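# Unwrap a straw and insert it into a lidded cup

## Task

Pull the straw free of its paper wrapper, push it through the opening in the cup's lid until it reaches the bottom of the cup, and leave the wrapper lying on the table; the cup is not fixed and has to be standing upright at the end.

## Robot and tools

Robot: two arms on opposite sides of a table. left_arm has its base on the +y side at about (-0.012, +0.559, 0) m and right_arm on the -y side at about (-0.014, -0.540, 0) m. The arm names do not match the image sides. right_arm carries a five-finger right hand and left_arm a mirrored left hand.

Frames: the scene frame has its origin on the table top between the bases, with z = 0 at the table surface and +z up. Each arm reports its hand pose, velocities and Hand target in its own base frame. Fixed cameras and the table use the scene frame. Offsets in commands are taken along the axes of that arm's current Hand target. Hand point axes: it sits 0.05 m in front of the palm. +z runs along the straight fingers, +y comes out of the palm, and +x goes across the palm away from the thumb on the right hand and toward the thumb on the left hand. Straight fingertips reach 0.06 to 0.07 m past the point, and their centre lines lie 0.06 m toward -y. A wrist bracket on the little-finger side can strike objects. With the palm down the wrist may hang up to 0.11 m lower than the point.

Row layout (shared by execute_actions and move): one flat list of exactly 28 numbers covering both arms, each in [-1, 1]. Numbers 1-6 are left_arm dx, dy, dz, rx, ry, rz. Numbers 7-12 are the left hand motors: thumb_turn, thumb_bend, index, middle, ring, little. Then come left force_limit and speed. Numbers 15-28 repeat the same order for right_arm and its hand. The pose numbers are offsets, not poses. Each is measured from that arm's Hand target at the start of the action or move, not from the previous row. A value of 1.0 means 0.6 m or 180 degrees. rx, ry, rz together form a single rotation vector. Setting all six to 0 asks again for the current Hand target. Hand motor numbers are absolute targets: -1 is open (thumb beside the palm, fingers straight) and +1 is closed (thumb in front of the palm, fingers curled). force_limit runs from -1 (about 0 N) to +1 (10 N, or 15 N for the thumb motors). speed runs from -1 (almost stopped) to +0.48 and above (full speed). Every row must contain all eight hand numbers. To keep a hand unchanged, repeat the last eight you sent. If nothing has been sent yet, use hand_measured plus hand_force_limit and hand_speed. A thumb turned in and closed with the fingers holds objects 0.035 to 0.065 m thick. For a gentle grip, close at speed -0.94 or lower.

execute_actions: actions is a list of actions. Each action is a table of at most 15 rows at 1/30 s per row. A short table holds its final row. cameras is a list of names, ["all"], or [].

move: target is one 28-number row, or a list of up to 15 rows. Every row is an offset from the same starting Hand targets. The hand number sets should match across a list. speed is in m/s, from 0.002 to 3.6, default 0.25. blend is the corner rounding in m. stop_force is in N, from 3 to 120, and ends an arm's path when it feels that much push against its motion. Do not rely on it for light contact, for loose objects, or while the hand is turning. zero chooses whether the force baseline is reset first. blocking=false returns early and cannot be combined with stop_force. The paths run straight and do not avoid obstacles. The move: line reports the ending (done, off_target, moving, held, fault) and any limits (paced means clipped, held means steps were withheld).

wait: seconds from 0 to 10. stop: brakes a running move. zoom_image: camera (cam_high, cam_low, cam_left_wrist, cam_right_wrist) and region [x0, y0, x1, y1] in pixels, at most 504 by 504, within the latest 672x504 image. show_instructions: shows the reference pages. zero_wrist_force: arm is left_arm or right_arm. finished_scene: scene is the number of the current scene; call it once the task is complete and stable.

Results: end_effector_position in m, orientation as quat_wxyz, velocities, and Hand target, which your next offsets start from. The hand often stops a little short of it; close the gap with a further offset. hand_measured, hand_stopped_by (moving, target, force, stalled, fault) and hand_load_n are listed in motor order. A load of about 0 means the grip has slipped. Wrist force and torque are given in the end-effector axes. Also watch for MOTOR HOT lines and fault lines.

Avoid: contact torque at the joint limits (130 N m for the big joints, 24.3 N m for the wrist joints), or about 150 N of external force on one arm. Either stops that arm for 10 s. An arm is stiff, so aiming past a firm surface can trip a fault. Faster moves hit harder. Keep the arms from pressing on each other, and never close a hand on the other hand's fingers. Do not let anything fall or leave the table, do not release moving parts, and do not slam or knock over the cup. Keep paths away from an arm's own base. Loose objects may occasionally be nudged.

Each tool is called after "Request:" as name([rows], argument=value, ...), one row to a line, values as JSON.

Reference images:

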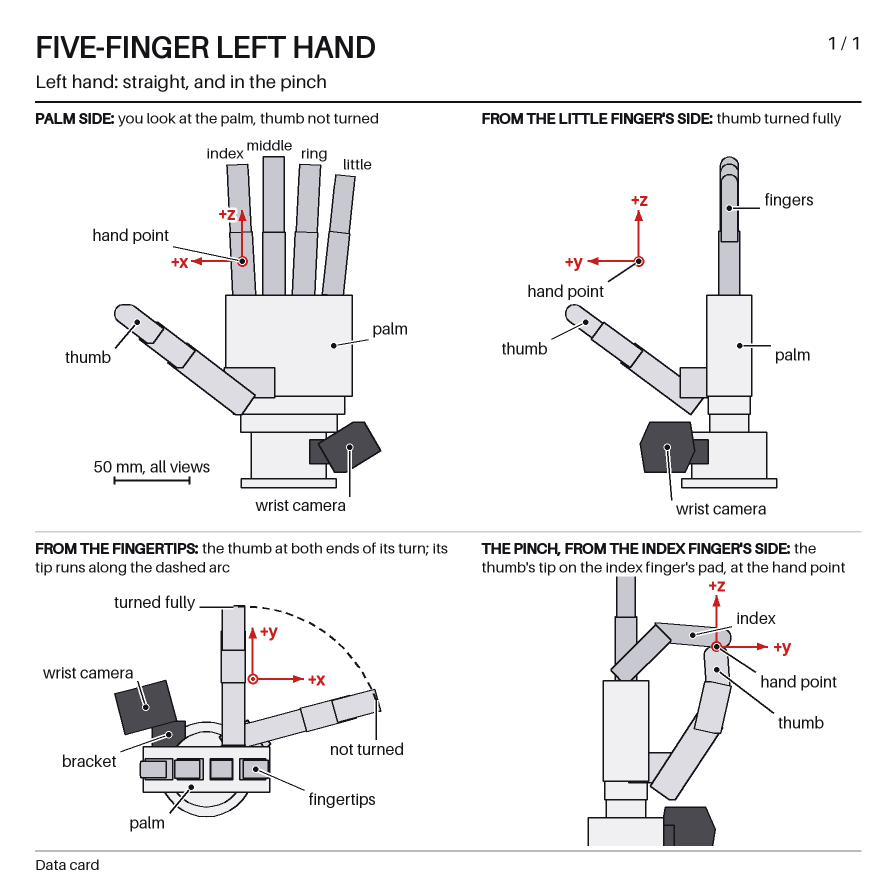

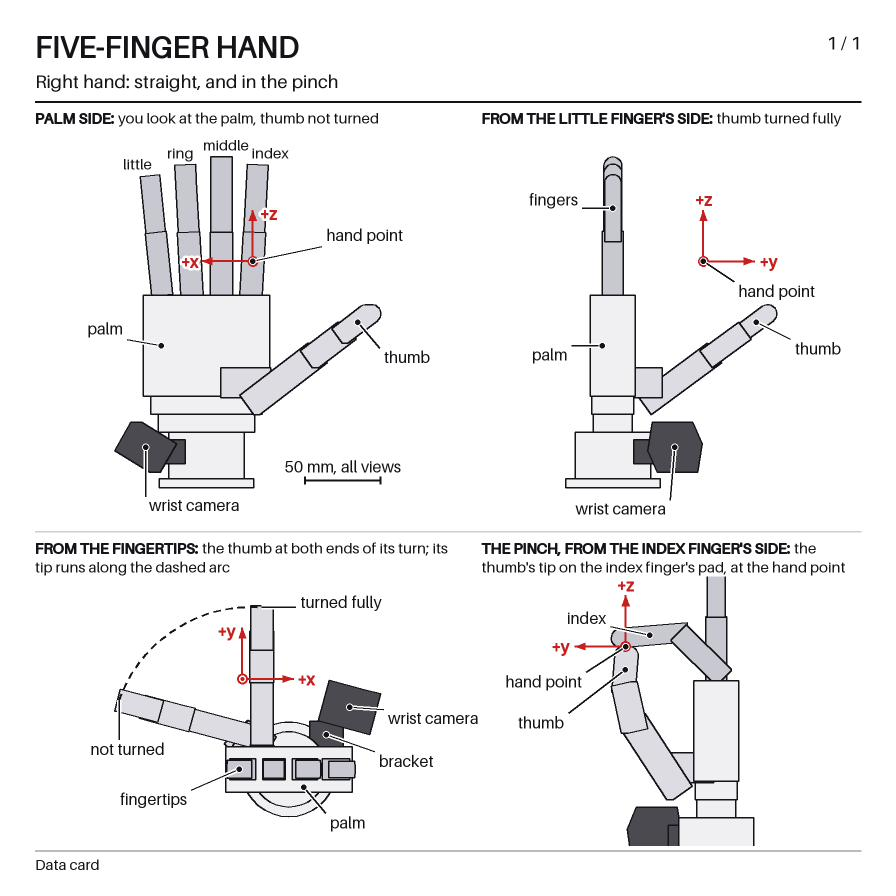

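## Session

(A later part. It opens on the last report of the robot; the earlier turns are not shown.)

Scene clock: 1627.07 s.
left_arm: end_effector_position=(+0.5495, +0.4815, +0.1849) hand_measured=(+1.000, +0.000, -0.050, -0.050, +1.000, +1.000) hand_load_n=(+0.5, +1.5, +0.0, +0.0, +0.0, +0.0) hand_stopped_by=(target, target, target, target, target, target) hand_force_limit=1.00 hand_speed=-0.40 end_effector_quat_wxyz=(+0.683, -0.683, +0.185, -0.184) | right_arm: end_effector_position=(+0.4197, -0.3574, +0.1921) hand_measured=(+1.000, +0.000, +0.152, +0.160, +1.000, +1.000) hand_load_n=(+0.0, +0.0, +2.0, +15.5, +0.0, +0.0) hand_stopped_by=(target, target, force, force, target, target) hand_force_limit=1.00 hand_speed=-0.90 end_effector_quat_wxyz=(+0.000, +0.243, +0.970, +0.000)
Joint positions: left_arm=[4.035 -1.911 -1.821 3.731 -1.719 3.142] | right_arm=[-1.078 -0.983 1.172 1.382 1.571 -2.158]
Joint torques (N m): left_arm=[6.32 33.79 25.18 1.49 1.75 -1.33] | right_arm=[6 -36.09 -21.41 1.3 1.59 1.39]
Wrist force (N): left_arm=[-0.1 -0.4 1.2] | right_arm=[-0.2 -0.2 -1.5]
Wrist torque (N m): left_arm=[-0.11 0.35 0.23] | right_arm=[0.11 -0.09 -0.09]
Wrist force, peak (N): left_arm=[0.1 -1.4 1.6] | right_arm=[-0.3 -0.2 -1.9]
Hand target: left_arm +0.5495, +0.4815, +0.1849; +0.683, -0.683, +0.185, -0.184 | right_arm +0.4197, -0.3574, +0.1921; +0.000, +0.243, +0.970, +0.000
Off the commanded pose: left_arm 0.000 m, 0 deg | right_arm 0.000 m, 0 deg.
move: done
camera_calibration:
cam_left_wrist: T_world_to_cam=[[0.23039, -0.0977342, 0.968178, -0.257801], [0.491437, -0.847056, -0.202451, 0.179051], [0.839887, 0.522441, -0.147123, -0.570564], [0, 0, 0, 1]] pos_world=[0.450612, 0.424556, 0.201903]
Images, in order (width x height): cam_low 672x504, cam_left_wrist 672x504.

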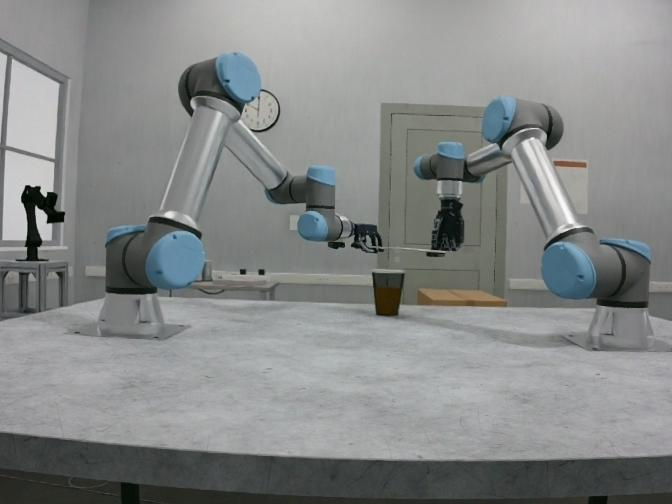

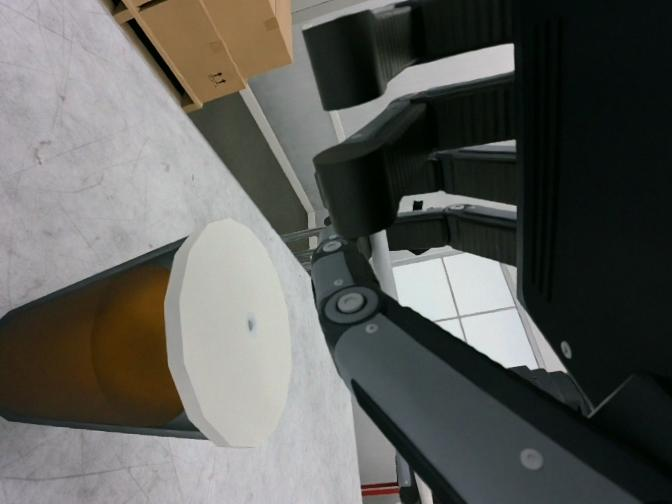

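Request:
move(target=[0,0,0,0,0,0,1,-0.35,-0.05,-0.05,1,1,1.0,-0.4,0,0,0,0,0,0,1,0,0.62,0.62,1,1,1.0,-0.9], cameras=["cam_low","cam_left_wrist"])

Request:
zoom_image(camera="cam_low", region=[360, 235, 400, 265])

Request:
zoom_image(camera="cam_left_wrist", region=[300, 180, 420, 330])

Scene clock: 1640.97 s.
left_arm: end_effector_position=(+0.5495, +0.4815, +0.1849) hand_measured=(+1.000, -0.350, -0.050, -0.050, +1.000, +1.000) hand_load_n=(+0.0, +0.0, +0.0, +0.0, +0.0, +0.0) hand_stopped_by=(target, target, target, target, target, target) hand_force_limit=1.00 hand_speed=-0.40 end_effector_quat_wxyz=(+0.683, -0.683, +0.185, -0.184) | right_arm: end_effector_position=(+0.4197, -0.3574, +0.1921) hand_measured=(+1.000, +0.000, +0.152, +0.160, +1.000, +1.000) hand_load_n=(+1.5, +0.0, +6.5, +12.0, +0.0, +0.0) hand_stopped_by=(target, target, force, force, target, target) hand_force_limit=1.00 hand_speed=-0.90 end_effector_quat_wxyz=(+0.000, +0.243, +0.970, +0.000)
Joint positions: left_arm=[4.035 -1.911 -1.821 3.731 -1.719 3.142] | right_arm=[-1.078 -0.983 1.172 1.382 1.571 -2.158]
Joint torques (N m): left_arm=[0.47 27.07 8.72 2.28 -0.01 -1.41] | right_arm=[4.54 -37.99 -21.16 1.66 1.51 1.09]
Wrist force (N): left_arm=[0.0 -1.6 1.1] | right_arm=[-0.2 -0.3 -0.4]
Wrist torque (N m): left_arm=[-0.11 0.29 0.26] | right_arm=[0.07 0.12 -0.12]
Wrist force, peak (N): left_arm=[-0.5 -1.9 1.5] | right_arm=[-0.3 -0.1 -1.8]
Hand target: left_arm +0.5495, +0.4815, +0.1849; +0.683, -0.683, +0.185, -0.184 | right_arm +0.4197, -0.3574, +0.1921; +0.000, +0.243, +0.970, +0.000
Off the commanded pose: left_arm 0.000 m, 0 deg | right_arm 0.000 m, 0 deg.
move: done
camera_calibration:
cam_left_wrist: T_world_to_cam=[[0.23039, -0.0977342, 0.968178, -0.257801], [0.491437, -0.847056, -0.202451, 0.179051], [0.839887, 0.522441, -0.147123, -0.570564], [0, 0, 0, 1]] pos_world=[0.450612, 0.424556, 0.201903]
Images, in order (width x height): cam_low 672x504, cam_left_wrist 672x504.

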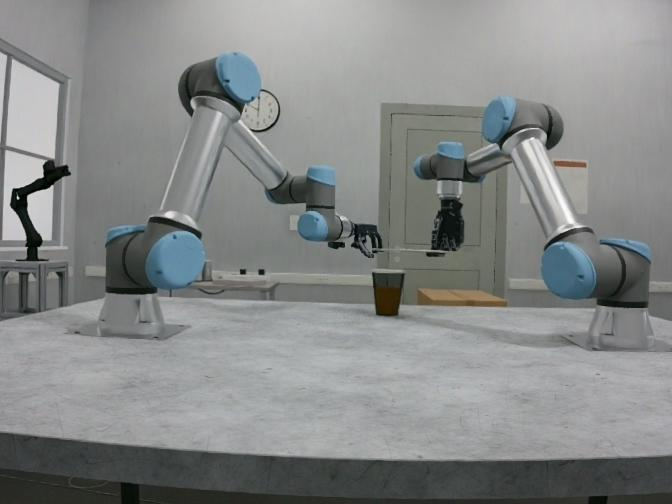

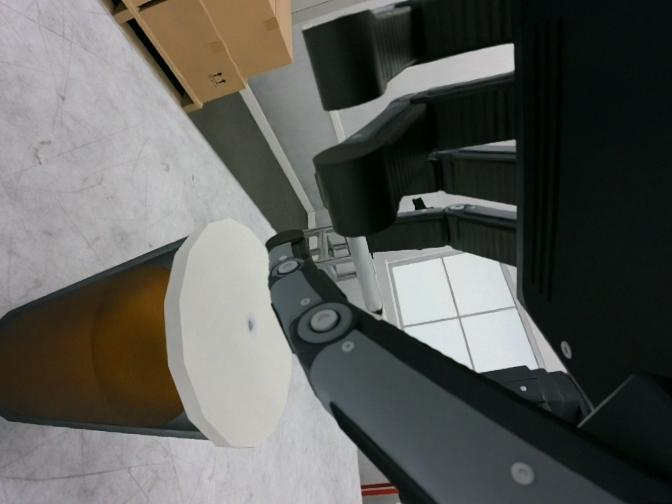

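Scaled by 12.600.

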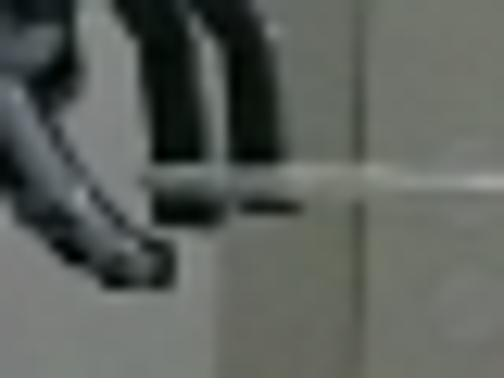

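Scaled by 3.360.

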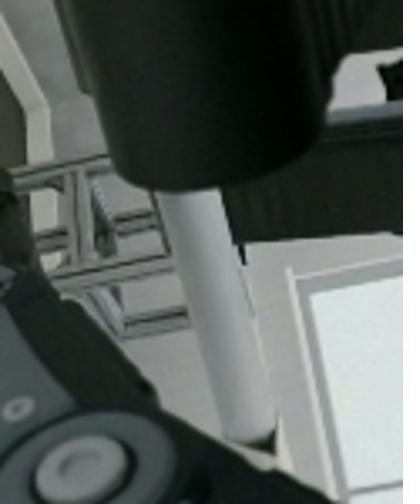

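Request:
move([
  [0,0,0,0,0,0,1,0,-0.05,-0.05,1,1,1.0,-0.5,0,0,0,0,0,0,1,0,0.62,0.62,1,1,1.0,-0.9],
  [0,0,0,0,0,0,1,0,0.6,0.6,1,1,0.9,-0.9,0,0,0,0,0,0,1,0,0.62,0.62,1,1,1.0,-0.9],
], cameras=["cam_low","cam_left_wrist"])

Request:
zoom_image(camera="cam_low", region=[360, 235, 400, 265])

Request:
zoom_image(camera="cam_left_wrist", region=[300, 180, 420, 330])

Scene clock: 1653.33 s.
left_arm: end_effector_position=(+0.5495, +0.4815, +0.1849) hand_measured=(+1.000, -0.002, +0.254, +0.244, +1.000, +1.000) hand_load_n=(-0.5, +3.0, +9.0, +10.5, +0.0, +0.0) hand_stopped_by=(target, target, force, force, target, target) hand_force_limit=0.90 hand_speed=-0.90 end_effector_quat_wxyz=(+0.683, -0.683, +0.185, -0.184) | right_arm: end_effector_position=(+0.4197, -0.3574, +0.1921) hand_measured=(+1.000, +0.000, +0.152, +0.160, +1.000, +1.000) hand_load_n=(+0.0, +0.0, +2.0, +15.5, +0.0, +0.0) hand_stopped_by=(target, target, force, force, target, target) hand_force_limit=1.00 hand_speed=-0.90 end_effector_quat_wxyz=(+0.000, +0.243, +0.970, +0.000)
Joint positions: left_arm=[4.035 -1.911 -1.821 3.731 -1.719 3.142] | right_arm=[-1.078 -0.983 1.172 1.382 1.571 -2.158]
Joint torques (N m): left_arm=[-0.29 27.39 16.47 2.45 -2.26 -1.5] | right_arm=[5.44 -41.05 -21.77 2.31 1.47 1.07]
Wrist force (N): left_arm=[-0.3 -0.8 1.3] | right_arm=[-0.2 -0.2 -1.5]
Wrist torque (N m): left_arm=[-0.13 0.34 0.22] | right_arm=[0.08 -0.09 -0.10]
Wrist force, peak (N): left_arm=[-0.3 -2.0 1.3] | right_arm=[-0.5 -0.5 -1.8]
Hand target: left_arm +0.5495, +0.4815, +0.1849; +0.683, -0.683, +0.185, -0.184 | right_arm +0.4197, -0.3574, +0.1921; +0.000, +0.243, +0.970, +0.000
Off the commanded pose: left_arm 0.000 m, 0 deg | right_arm 0.000 m, 0 deg.
move: done
camera_calibration:
cam_left_wrist: T_world_to_cam=[[0.23039, -0.0977342, 0.968178, -0.257801], [0.491437, -0.847056, -0.202451, 0.179051], [0.839887, 0.522441, -0.147123, -0.570564], [0, 0, 0, 1]] pos_world=[0.450612, 0.424556, 0.201903]
Images, in order (width x height): cam_low 672x504, cam_left_wrist 672x504.

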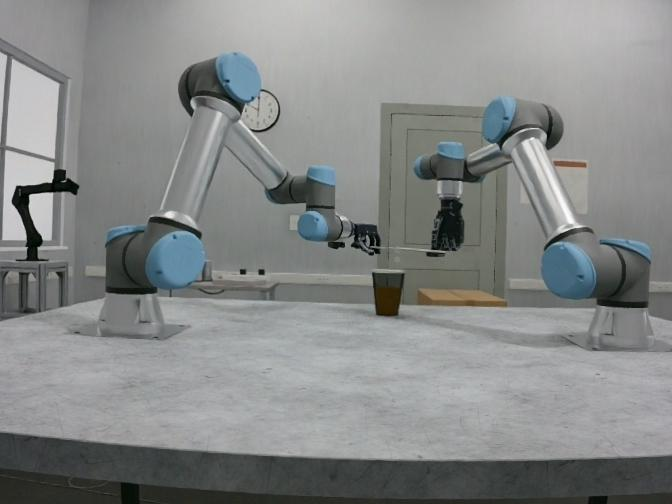

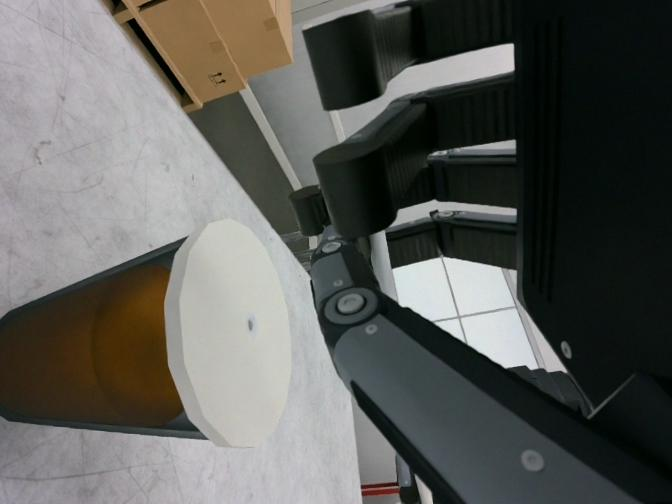

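Scaled by 12.600.

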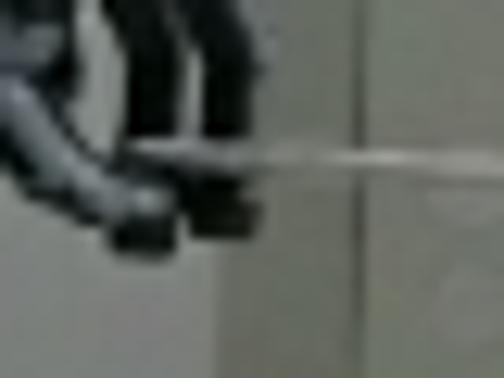

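Scaled by 3.360.

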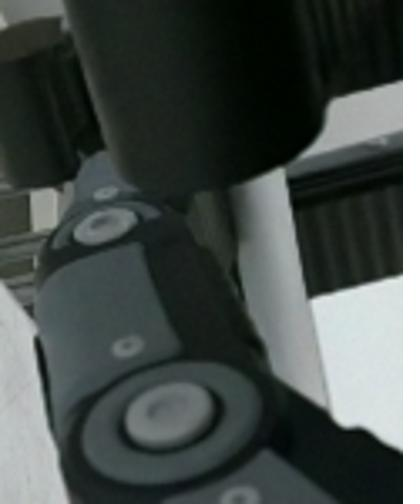

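Request:
move([
  [0,0,0,0,0,0,1,-0.35,-0.05,-0.05,1,1,1.0,-0.4,0,0,0,0,0,0,1,0,0.62,0.62,1,1,1.0,-0.9],
  [0,0,-0.0133,0,0,0,1,-0.35,-0.05,-0.05,1,1,1.0,-0.4,0,0,0,0,0,0,1,0,0.62,0.62,1,1,1.0,-0.9],
  [0,0,-0.0133,0,0,0,1,0,-0.05,-0.05,1,1,1.0,-0.5,0,0,0,0,0,0,1,0,0.62,0.62,1,1,1.0,-0.9],
], speed=0.06, cameras=["cam_high","cam_low","cam_left_wrist"])

Request:
zoom_image(camera="cam_low", region=[360, 235, 400, 265])

Request:
zoom_image(camera="cam_left_wrist", region=[300, 180, 420, 330])

Request:
zoom_image(camera="cam_high", region=[295, 80, 335, 110])

Scene clock: 1669.53 s.
left_arm: end_effector_position=(+0.5455, +0.4747, +0.1849) hand_measured=(+1.000, +0.000, -0.050, -0.050, +1.000, +1.000) hand_load_n=(+0.0, +0.0, +0.0, +0.0, +0.0, +0.0) hand_stopped_by=(target, target, target, target, target, target) hand_force_limit=1.00 hand_speed=-0.50 end_effector_quat_wxyz=(+0.683, -0.683, +0.185, -0.184) | right_arm: end_effector_position=(+0.4197, -0.3574, +0.1921) hand_measured=(+1.000, +0.000, +0.152, +0.160, +1.000, +1.000) hand_load_n=(+1.5, +0.0, +6.5, +12.0, +0.0, +0.0) hand_stopped_by=(target, target, force, force, target, target) hand_force_limit=1.00 hand_speed=-0.90 end_effector_quat_wxyz=(+0.000, +0.243, +0.970, +0.000)
Joint positions: left_arm=[4.033 -1.896 -1.843 3.738 -1.722 3.142] | right_arm=[-1.078 -0.983 1.172 1.382 1.571 -2.158]
Joint torques (N m): left_arm=[2.54 24.77 27.83 0.27 1.11 -1.43] | right_arm=[5.59 -43.87 -20.56 3.09 1.55 0.76]
Wrist force (N): left_arm=[-0.3 -1.6 1.3] | right_arm=[-0.1 -0.3 -0.5]
Wrist torque (N m): left_arm=[-0.12 0.35 0.24] | right_arm=[0.08 0.11 -0.12]
Wrist force, peak (N): left_arm=[-0.4 -2.2 1.2] | right_arm=[-0.2 -0.1 -1.8]
Hand target: left_arm +0.5455, +0.4747, +0.1849; +0.683, -0.683, +0.185, -0.184 | right_arm +0.4197, -0.3574, +0.1921; +0.000, +0.243, +0.970, +0.000
Off the commanded pose: left_arm 0.000 m, 0 deg | right_arm 0.000 m, 0 deg.
move: done
camera_calibration:
cam_left_wrist: T_world_to_cam=[[0.23039, -0.0977342, 0.968178, -0.257531], [0.491437, -0.847056, -0.202451, 0.175221], [0.839887, 0.522441, -0.147123, -0.563516], [0, 0, 0, 1]] pos_world=[0.446512, 0.417656, 0.201903]
Images, in order (width x height): cam_high 672x504, cam_low 672x504, cam_left_wrist 672x504.

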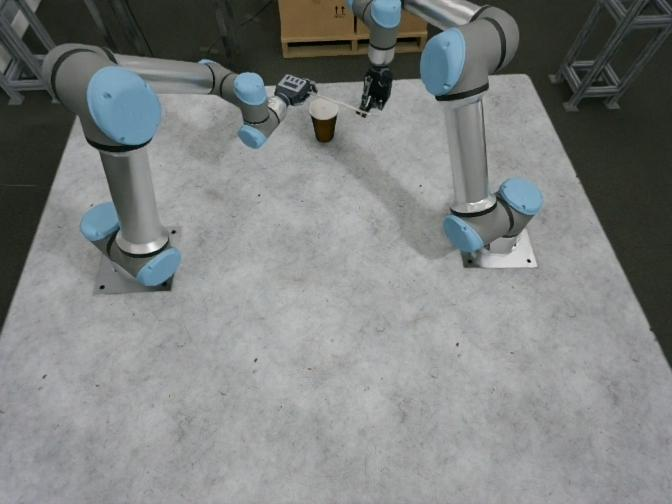

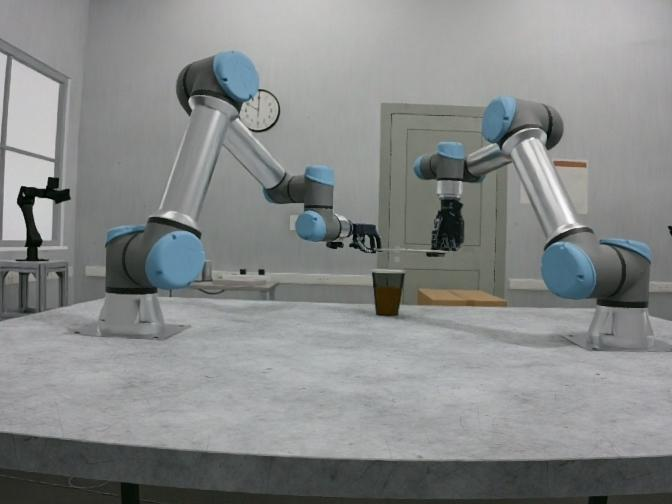

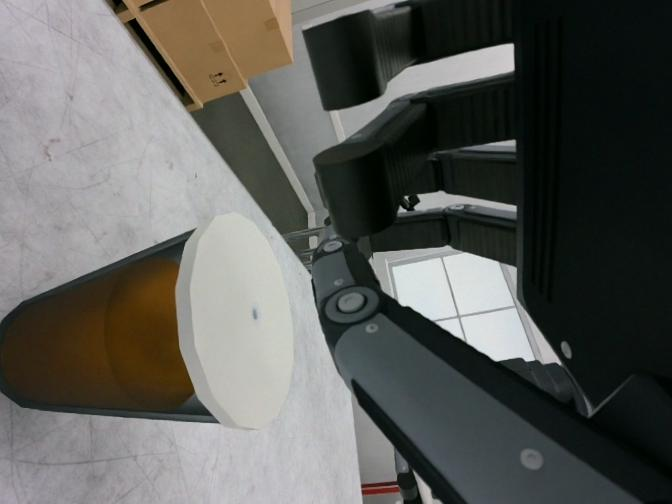

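Scaled by 12.600.

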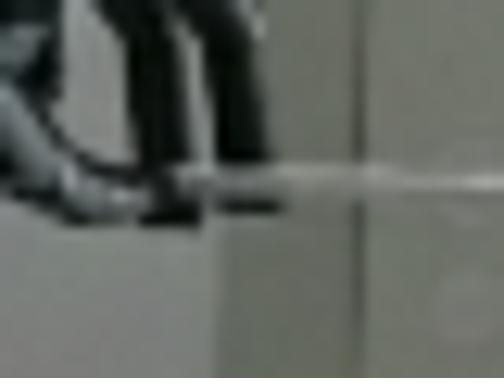

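Scaled by 3.360.

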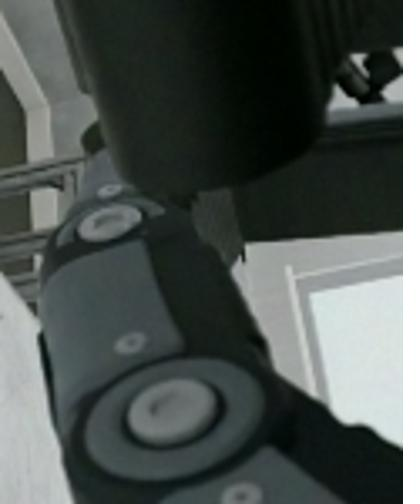

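Scaled by 12.600.

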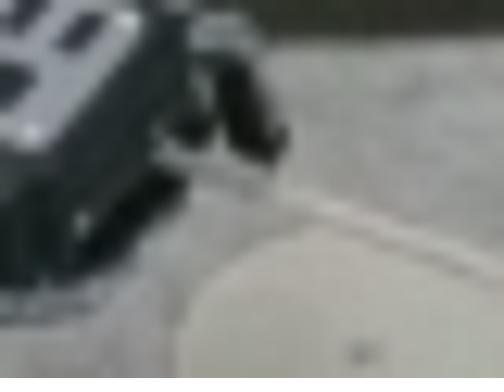

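Request:
move(target=[0,0,0,0,0,0,1,0,0.6,0.6,1,1,0.9,-0.9,0,0,0,0,0,0,1,0,0.62,0.62,1,1,1.0,-0.9], cameras=["cam_low","cam_left_wrist"])

Request:
zoom_image(camera="cam_low", region=[360, 235, 400, 265])

Request:
zoom_image(camera="cam_left_wrist", region=[300, 180, 420, 330])

Scene clock: 1679.70 s.
left_arm: end_effector_position=(+0.5455, +0.4747, +0.1849) hand_measured=(+1.000, -0.002, +0.142, +0.160, +1.000, +1.000) hand_load_n=(+0.0, +4.5, +7.5, +12.0, +0.0, +0.0) hand_stopped_by=(target, target, force, force, target, target) hand_force_limit=0.90 hand_speed=-0.90 end_effector_quat_wxyz=(+0.683, -0.683, +0.185, -0.184) | right_arm: end_effector_position=(+0.4197, -0.3574, +0.1921) hand_measured=(+1.000, +0.000, +0.152, +0.160, +1.000, +1.000) hand_load_n=(+1.5, +2.5, +6.5, +12.0, +0.0, +0.0) hand_stopped_by=(target, target, force, force, target, target) hand_force_limit=1.00 hand_speed=-0.90 end_effector_quat_wxyz=(+0.000, +0.243, +0.970, +0.000)
Joint positions: left_arm=[4.033 -1.896 -1.843 3.738 -1.722 3.142] | right_arm=[-1.078 -0.983 1.172 1.382 1.571 -2.158]
Joint torques (N m): left_arm=[4.09 25.13 23.49 0.38 2.29 -1.22] | right_arm=[4.37 -44.95 -21.2 3.61 1.54 0.86]
Wrist force (N): left_arm=[0.9 -2.1 1.9] | right_arm=[-1.1 1.0 -0.3]
Wrist torque (N m): left_arm=[-0.18 0.25 0.27] | right_arm=[0.15 0.13 -0.15]
Wrist force, peak (N): left_arm=[0.8 -2.3 2.4] | right_arm=[-1.2 1.3 -0.3]
Hand target: left_arm +0.5455, +0.4747, +0.1849; +0.683, -0.683, +0.185, -0.184 | right_arm +0.4197, -0.3574, +0.1921; +0.000, +0.243, +0.970, +0.000
Off the commanded pose: left_arm 0.000 m, 0 deg | right_arm 0.000 m, 0 deg.
move: done
camera_calibration:
cam_left_wrist: T_world_to_cam=[[0.23039, -0.0977342, 0.968178, -0.257531], [0.491437, -0.847056, -0.202451, 0.175221], [0.839887, 0.522441, -0.147123, -0.563516], [0, 0, 0, 1]] pos_world=[0.446512, 0.417656, 0.201903]
Images, in order (width x height): cam_low 672x504, cam_left_wrist 672x504.

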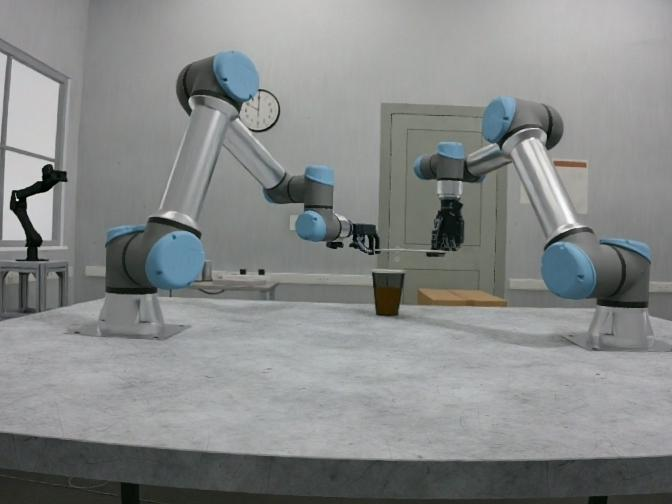

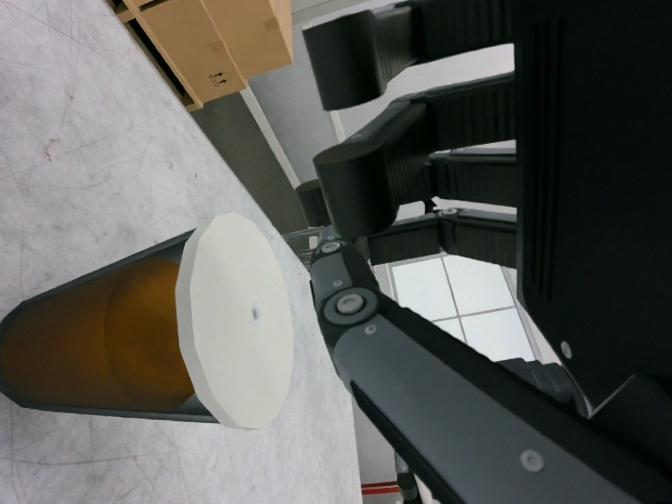

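Scaled by 12.600.

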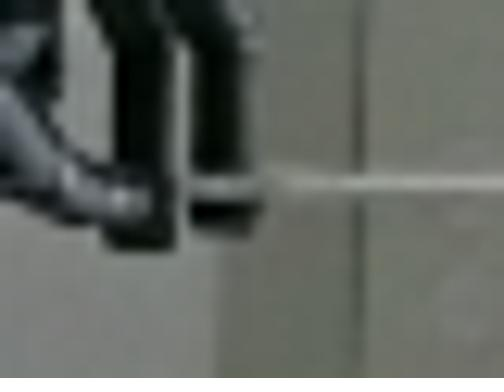

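Scaled by 3.360.

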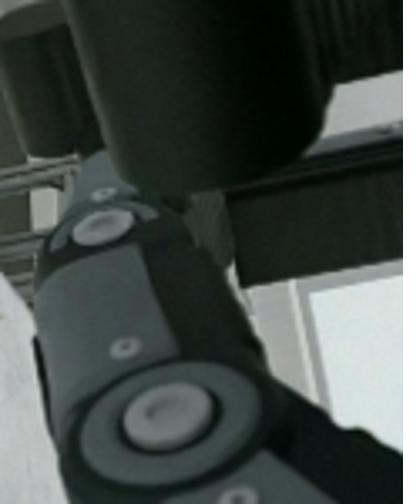

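Request:
move([
  [0,0,0,0,0,0,1,0,0.6,0.6,1,1,0.9,-0.9,0,0,0,0,0,0,1,0,-0.05,-0.05,1,1,1.0,-0.4],
  [0,0,0,0,0,0,1,0,0.6,0.6,1,1,0.9,-0.9,0.0483,0,0,0,0,0,1,0,-0.05,-0.05,1,1,1.0,-0.4],
  [0,0,0,0,0,0,1,0,0.6,0.6,1,1,0.9,-0.9,0.0483,0,0,0,0,0,1,0,0.62,0.62,1,1,1.0,-0.9],
], speed=0.06, cameras=["cam_high","cam_low","cam_right_wrist"])

Request:
zoom_image(camera="cam_right_wrist", region=[240, 120, 480, 504])

Request:
zoom_image(camera="cam_low", region=[380, 220, 460, 280])

Request:
zoom_image(camera="cam_high", region=[320, 80, 390, 132])

Scene clock: 1692.17 s.
left_arm: end_effector_position=(+0.5455, +0.4747, +0.1849) hand_measured=(+1.000, -0.002, +0.142, +0.158, +1.000, +1.000) hand_load_n=(+0.0, +6.0, +4.0, +12.5, +0.0, +0.0) hand_stopped_by=(target, target, force, force, target, target) hand_force_limit=0.90 hand_speed=-0.90 end_effector_quat_wxyz=(+0.683, -0.683, +0.185, -0.184) | right_arm: end_effector_position=(+0.3942, -0.3438, +0.1921) hand_measured=(+1.000, +0.000, +0.254, +0.236, +1.000, +1.000) hand_load_n=(-0.5, +1.5, +12.0, +8.5, +0.0, +0.0) hand_stopped_by=(target, target, force, force, target, target) hand_force_limit=1.00 hand_speed=-0.90 end_effector_quat_wxyz=(+0.000, +0.243, +0.970, +0.000)
Joint positions: left_arm=[4.033 -1.896 -1.843 3.738 -1.722 3.142] | right_arm=[-1.11 -1.052 1.281 1.341 1.571 -2.191]
Joint torques (N m): left_arm=[3.72 26.38 17.5 0.3 2.31 -0.8] | right_arm=[7.12 -25.99 -10.32 4.13 -1.26 2.41]
Wrist force (N): left_arm=[0.2 -2.1 0.9] | right_arm=[-0.5 -0.1 -0.4]
Wrist torque (N m): left_arm=[-0.12 0.36 0.19] | right_arm=[0.12 0.10 -0.13]
Wrist force, peak (N): left_arm=[0.9 -2.4 2.1] | right_arm=[-1.4 1.0 -0.6]
Hand target: left_arm +0.5455, +0.4747, +0.1849; +0.683, -0.683, +0.185, -0.184 | right_arm +0.3942, -0.3438, +0.1921; +0.000, +0.243, +0.970, +0.000
Off the commanded pose: left_arm 0.000 m, 0 deg | right_arm 0.000 m, 0 deg.
move: done
camera_calibration:
cam_right_wrist: T_world_to_cam=[[0.19111, 0.980954, -0.0347316, 0.27618], [0.860271, -0.15035, 0.487165, -0.481667], [0.472664, -0.122981, -0.872619, 0.0510718], [0, 0, 0, 1]] pos_world=[0.337443, -0.337057, 0.28881]
Images, in order (width x height): cam_high 672x504, cam_low 672x504, cam_right_wrist 672x504.

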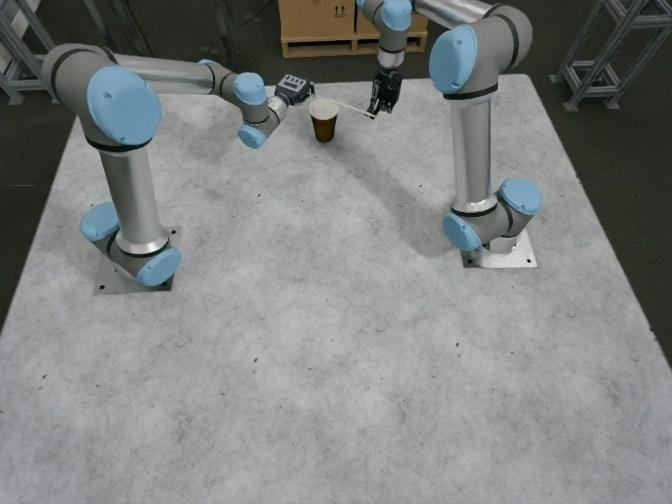

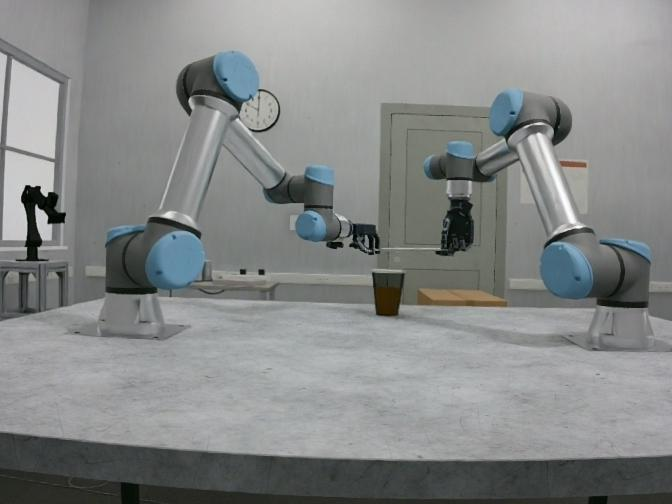

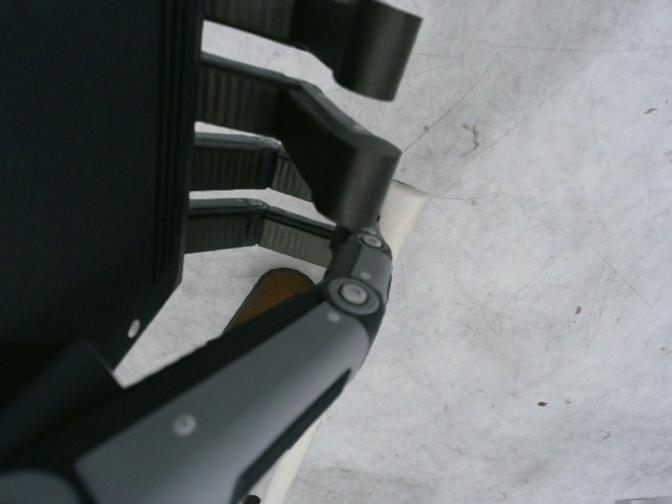

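Scaled by 1.312.

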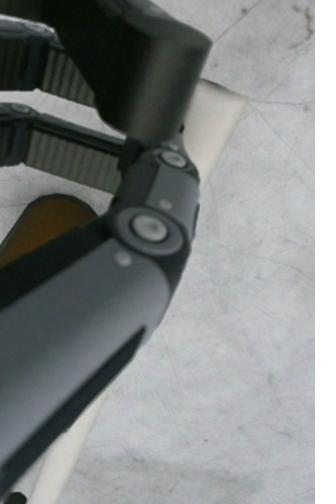

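Scaled by 6.300.

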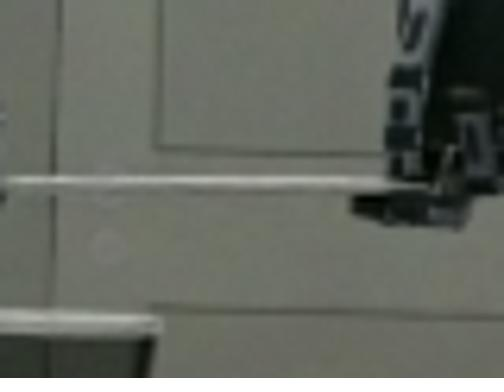

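Scaled by 7.200.

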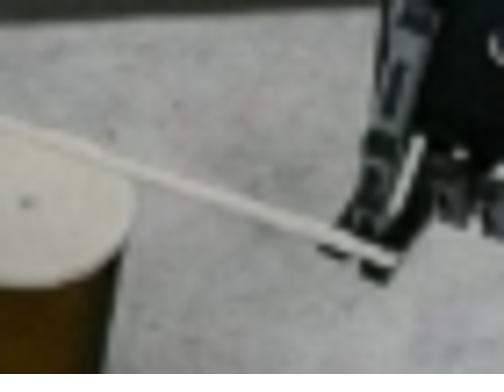

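Request:
move(target=[0,0,0,0,0,0,1,0,0.6,0.6,1,1,0.9,-0.9,0,0,0,0,0,0,1,0,-0.05,-0.05,1,1,1.0,-0.4], cameras=["cam_low","cam_right_wrist"])

Request:
zoom_image(camera="cam_right_wrist", region=[240, 120, 480, 504])

Request:
zoom_image(camera="cam_low", region=[420, 230, 480, 275])

Scene clock: 1700.80 s.
left_arm: end_effector_position=(+0.5455, +0.4747, +0.1849) hand_measured=(+1.000, -0.002, +0.142, +0.158, +1.000, +1.000) hand_load_n=(-0.5, +6.0, +3.5, +13.0, +0.0, +0.0) hand_stopped_by=(target, target, force, force, target, target) hand_force_limit=0.90 hand_speed=-0.90 end_effector_quat_wxyz=(+0.683, -0.683, +0.185, -0.184) | right_arm: end_effector_position=(+0.3942, -0.3438, +0.1921) hand_measured=(+1.000, +0.000, -0.050, -0.050, +1.000, +1.000) hand_load_n=(+0.0, +0.0, +0.0, +0.0, +0.0, +0.0) hand_stopped_by=(target, target, target, target, target, target) hand_force_limit=1.00 hand_speed=-0.40 end_effector_quat_wxyz=(+0.000, +0.243, +0.970, +0.000)
Joint positions: left_arm=[4.033 -1.896 -1.843 3.738 -1.722 3.142] | right_arm=[-1.11 -1.052 1.281 1.341 1.571 -2.191]
Joint torques (N m): left_arm=[4.3 28.05 15.35 0.39 2.04 -0.67] | right_arm=[6.06 -28.49 -11.96 2.54 -1.45 2.44]
Wrist force (N): left_arm=[-0.1 -1.5 1.1] | right_arm=[0.1 -0.1 -0.6]
Wrist torque (N m): left_arm=[-0.11 0.33 0.26] | right_arm=[0.10 0.07 -0.12]
Wrist force, peak (N): left_arm=[0.5 -2.5 1.2] | right_arm=[0.1 -0.1 -0.9]
Hand target: left_arm +0.5455, +0.4747, +0.1849; +0.683, -0.683, +0.185, -0.184 | right_arm +0.3942, -0.3438, +0.1921; +0.000, +0.243, +0.970, +0.000
Off the commanded pose: left_arm 0.000 m, 0 deg | right_arm 0.000 m, 0 deg.
move: done
camera_calibration:
cam_right_wrist: T_world_to_cam=[[0.19111, 0.980954, -0.0347316, 0.27618], [0.860271, -0.15035, 0.487165, -0.481667], [0.472664, -0.122981, -0.872619, 0.0510718], [0, 0, 0, 1]] pos_world=[0.337443, -0.337057, 0.28881]
Images, in order (width x height): cam_low 672x504, cam_right_wrist 672x504.

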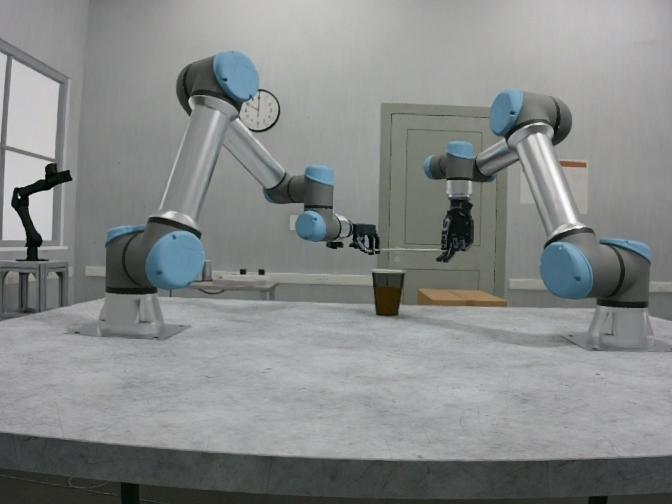

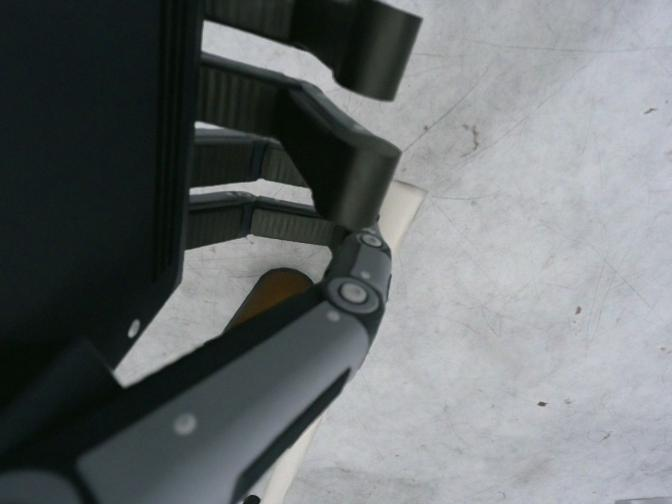

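Scaled by 1.312.

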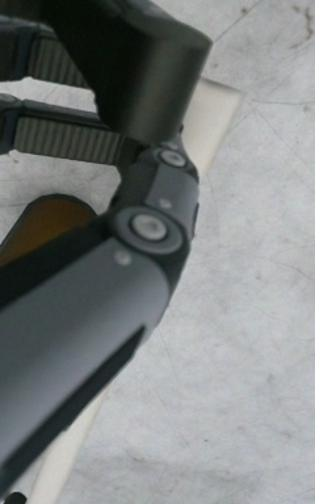

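Scaled by 8.400.

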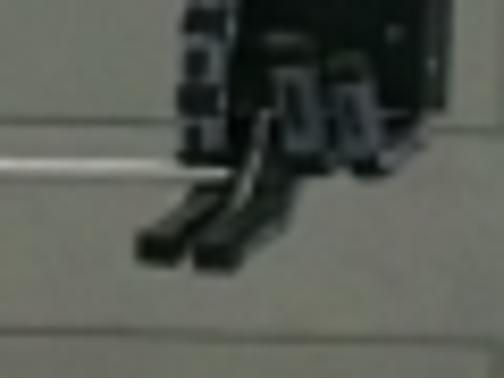

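Request:
move([
  [0,0,0,0,0,0,1,0,0.6,0.6,1,1,0.9,-0.9,-0.0133,0.0143,-0.0017,0,0,0,1,0,-0.05,-0.05,1,1,1.0,-0.4],
  [0,0,0,0,0,0,1,0,0.6,0.6,1,1,0.9,-0.9,-0.0133,0.0143,-0.0017,0,0,0,1,0,0.62,0.62,1,1,1.0,-0.9],
], speed=0.06, cameras=["cam_low","cam_right_wrist"])

Request:
zoom_image(camera="cam_right_wrist", region=[240, 120, 480, 504])

Request:
zoom_image(camera="cam_low", region=[420, 230, 480, 275])

Scene clock: 1714.50 s.
left_arm: end_effector_position=(+0.5455, +0.4747, +0.1849) hand_measured=(+1.000, -0.002, +0.142, +0.158, +1.000, +1.000) hand_load_n=(-1.0, +4.5, +1.5, +14.5, +0.0, +0.0) hand_stopped_by=(target, target, force, force, target, target) hand_force_limit=0.90 hand_speed=-0.90 end_effector_quat_wxyz=(+0.683, -0.683, +0.185, -0.184) | right_arm: end_effector_position=(+0.4052, -0.3400, +0.1931) hand_measured=(+1.000, +0.000, +0.226, +0.236, +1.000, +1.000) hand_load_n=(+0.0, +0.0, +9.0, +11.0, +0.0, +0.5) hand_stopped_by=(target, target, force, force, target, target) hand_force_limit=1.00 hand_speed=-0.90 end_effector_quat_wxyz=(+0.000, +0.243, +0.970, +0.000)
Joint positions: left_arm=[4.033 -1.896 -1.843 3.738 -1.722 3.142] | right_arm=[-1.087 -1.041 1.262 1.35 1.571 -2.167]
Joint torques (N m): left_arm=[2.85 31.29 10.81 0.33 2.07 -0.54] | right_arm=[-6.22 -50.19 -9.86 0.04 1.56 -1.36]
Wrist force (N): left_arm=[1.1 -2.3 0.5] | right_arm=[-1.1 -0.6 -0.1]
Wrist torque (N m): left_arm=[-0.13 0.41 0.24] | right_arm=[0.10 0.16 -0.20]
Wrist force, peak (N): left_arm=[0.9 -2.7 0.7] | right_arm=[-1.3 -0.6 0.2]
Hand target: left_arm +0.5455, +0.4747, +0.1849; +0.683, -0.683, +0.185, -0.184 | right_arm +0.4052, -0.3400, +0.1931; +0.000, +0.243, +0.970, +0.000
Off the commanded pose: left_arm 0.000 m, 0 deg | right_arm 0.000 m, 0 deg.
move: done
camera_calibration:
cam_right_wrist: T_world_to_cam=[[0.191111, 0.980954, -0.0347352, 0.270366], [0.860247, -0.150343, 0.487207, -0.491134], [0.472706, -0.122992, -0.872595, 0.0471401], [0, 0, 0, 1]] pos_world=[0.348543, -0.333257, 0.28981]
Images, in order (width x height): cam_low 672x504, cam_right_wrist 672x504.

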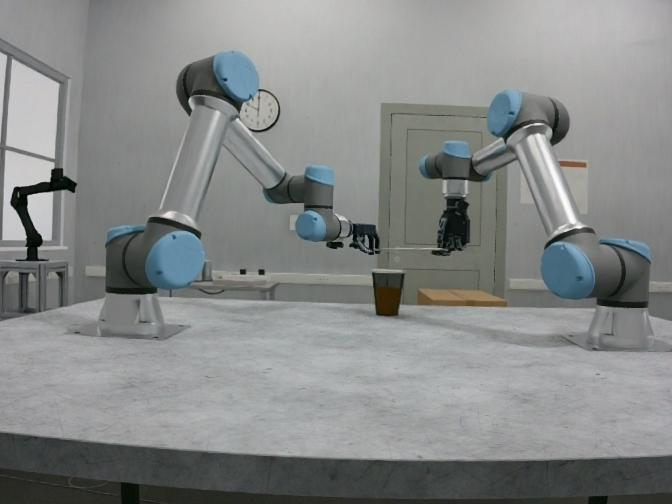

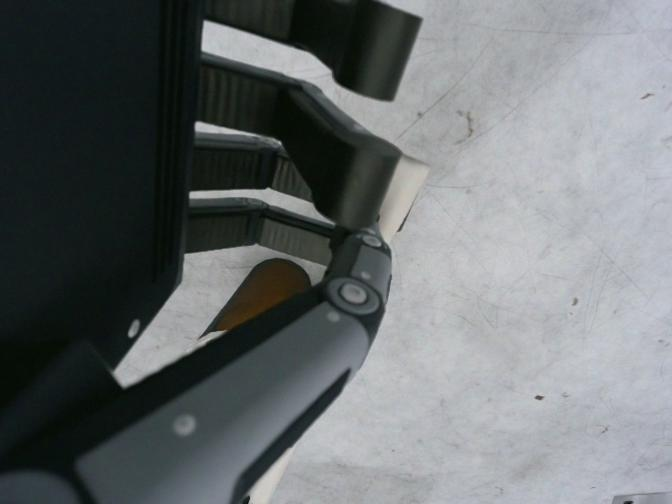

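Scaled by 1.312.

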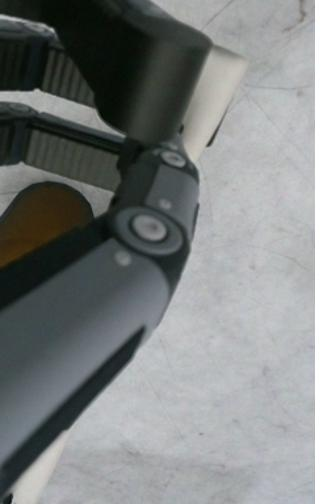

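Scaled by 8.400.

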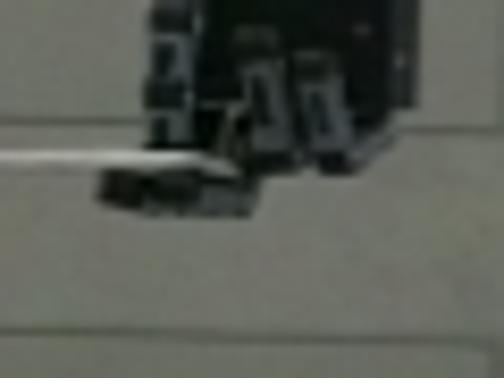

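Request:
move([
  [0,0,0,0,0,0,1,0,0.6,0.6,1,1,0.9,-0.9,0,0,0,0,0,0,1,0,-0.05,-0.05,1,1,1.0,-0.4],
  [0,0,0,0,0,0,1,0,0.6,0.6,1,1,0.9,-0.9,0,0.0033,0,0,0,0,1,0,-0.05,-0.05,1,1,1.0,-0.4],
], speed=0.06, cameras=["cam_low","cam_right_wrist"])

Request:
zoom_image(camera="cam_right_wrist", region=[240, 120, 480, 504])

Request:
zoom_image(camera="cam_low", region=[420, 230, 480, 275])

Scene clock: 1734.47 s.
left_arm: end_effector_position=(+0.5455, +0.4747, +0.1849) hand_measured=(+1.000, -0.002, +0.142, +0.158, +1.000, +1.000) hand_load_n=(-1.0, +6.0, +0.5, +14.0, +0.0, -0.5) hand_stopped_by=(target, target, force, force, target, target) hand_force_limit=0.90 hand_speed=-0.90 end_effector_quat_wxyz=(+0.683, -0.683, +0.185, -0.184) | right_arm: end_effector_position=(+0.4062, -0.3382, +0.1931) hand_measured=(+1.000, +0.000, -0.050, -0.050, +1.000, +1.000) hand_load_n=(+0.0, -0.5, +0.0, +0.0, +0.0, +0.0) hand_stopped_by=(target, target, target, target, target, target) hand_force_limit=1.00 hand_speed=-0.40 end_effector_quat_wxyz=(+0.000, +0.243, +0.970, +0.000)
Joint positions: left_arm=[4.033 -1.896 -1.843 3.738 -1.722 3.142] | right_arm=[-1.083 -1.042 1.264 1.349 1.571 -2.164]
Joint torques (N m): left_arm=[4.15 31.28 9.09 0.33 -0.48 -0.45] | right_arm=[3.82 -47.97 -11.59 0.02 0.5 1.5]
Wrist force (N): left_arm=[-0.2 -1.6 0.5] | right_arm=[-0.1 -0.8 -0.7]
Wrist torque (N m): left_arm=[-0.11 0.46 0.24] | right_arm=[0.08 0.09 -0.19]
Wrist force, peak (N): left_arm=[1.1 -2.8 0.5] | right_arm=[-1.4 -0.5 -0.2]
Hand target: left_arm +0.5455, +0.4747, +0.1849; +0.683, -0.683, +0.185, -0.184 | right_arm +0.4062, -0.3382, +0.1931; +0.000, +0.243, +0.970, +0.000
Off the commanded pose: left_arm 0.000 m, 0 deg | right_arm 0.000 m, 0 deg.
move: done
camera_calibration:
cam_right_wrist: T_world_to_cam=[[0.19111, 0.980954, -0.0347316, 0.268507], [0.860271, -0.15035, 0.487165, -0.491736], [0.472664, -0.122981, -0.872619, 0.0469016], [0, 0, 0, 1]] pos_world=[0.349543, -0.331557, 0.28981]
Images, in order (width x height): cam_low 672x504, cam_right_wrist 672x504.

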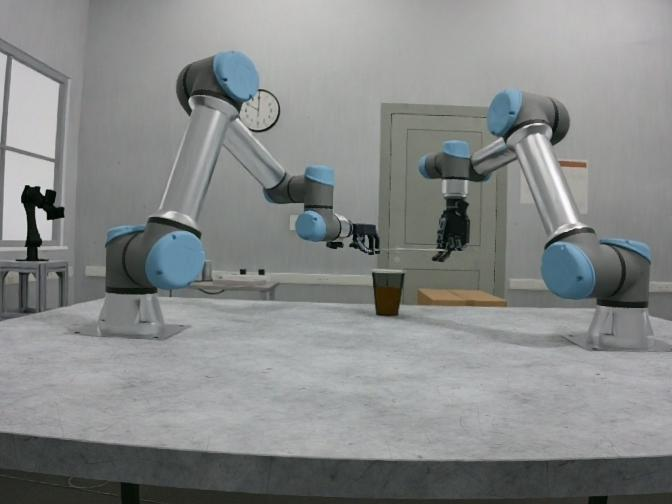

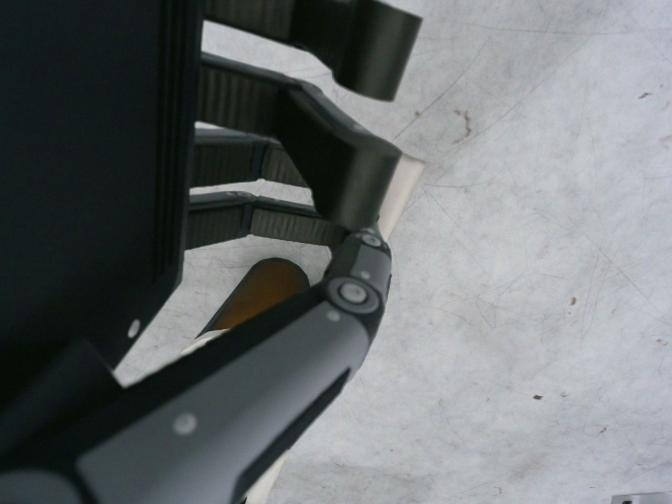

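Scaled by 1.312.

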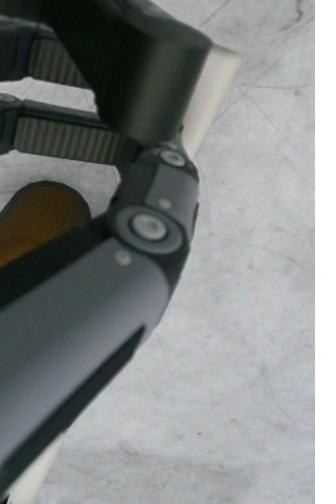

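Scaled by 8.400.

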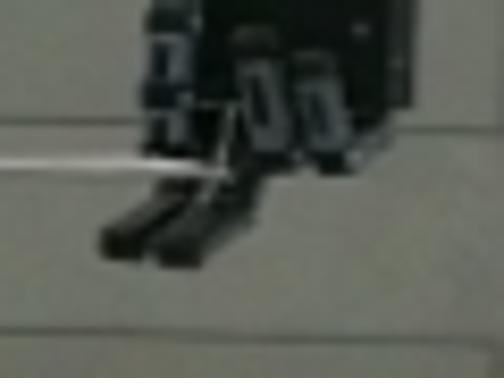

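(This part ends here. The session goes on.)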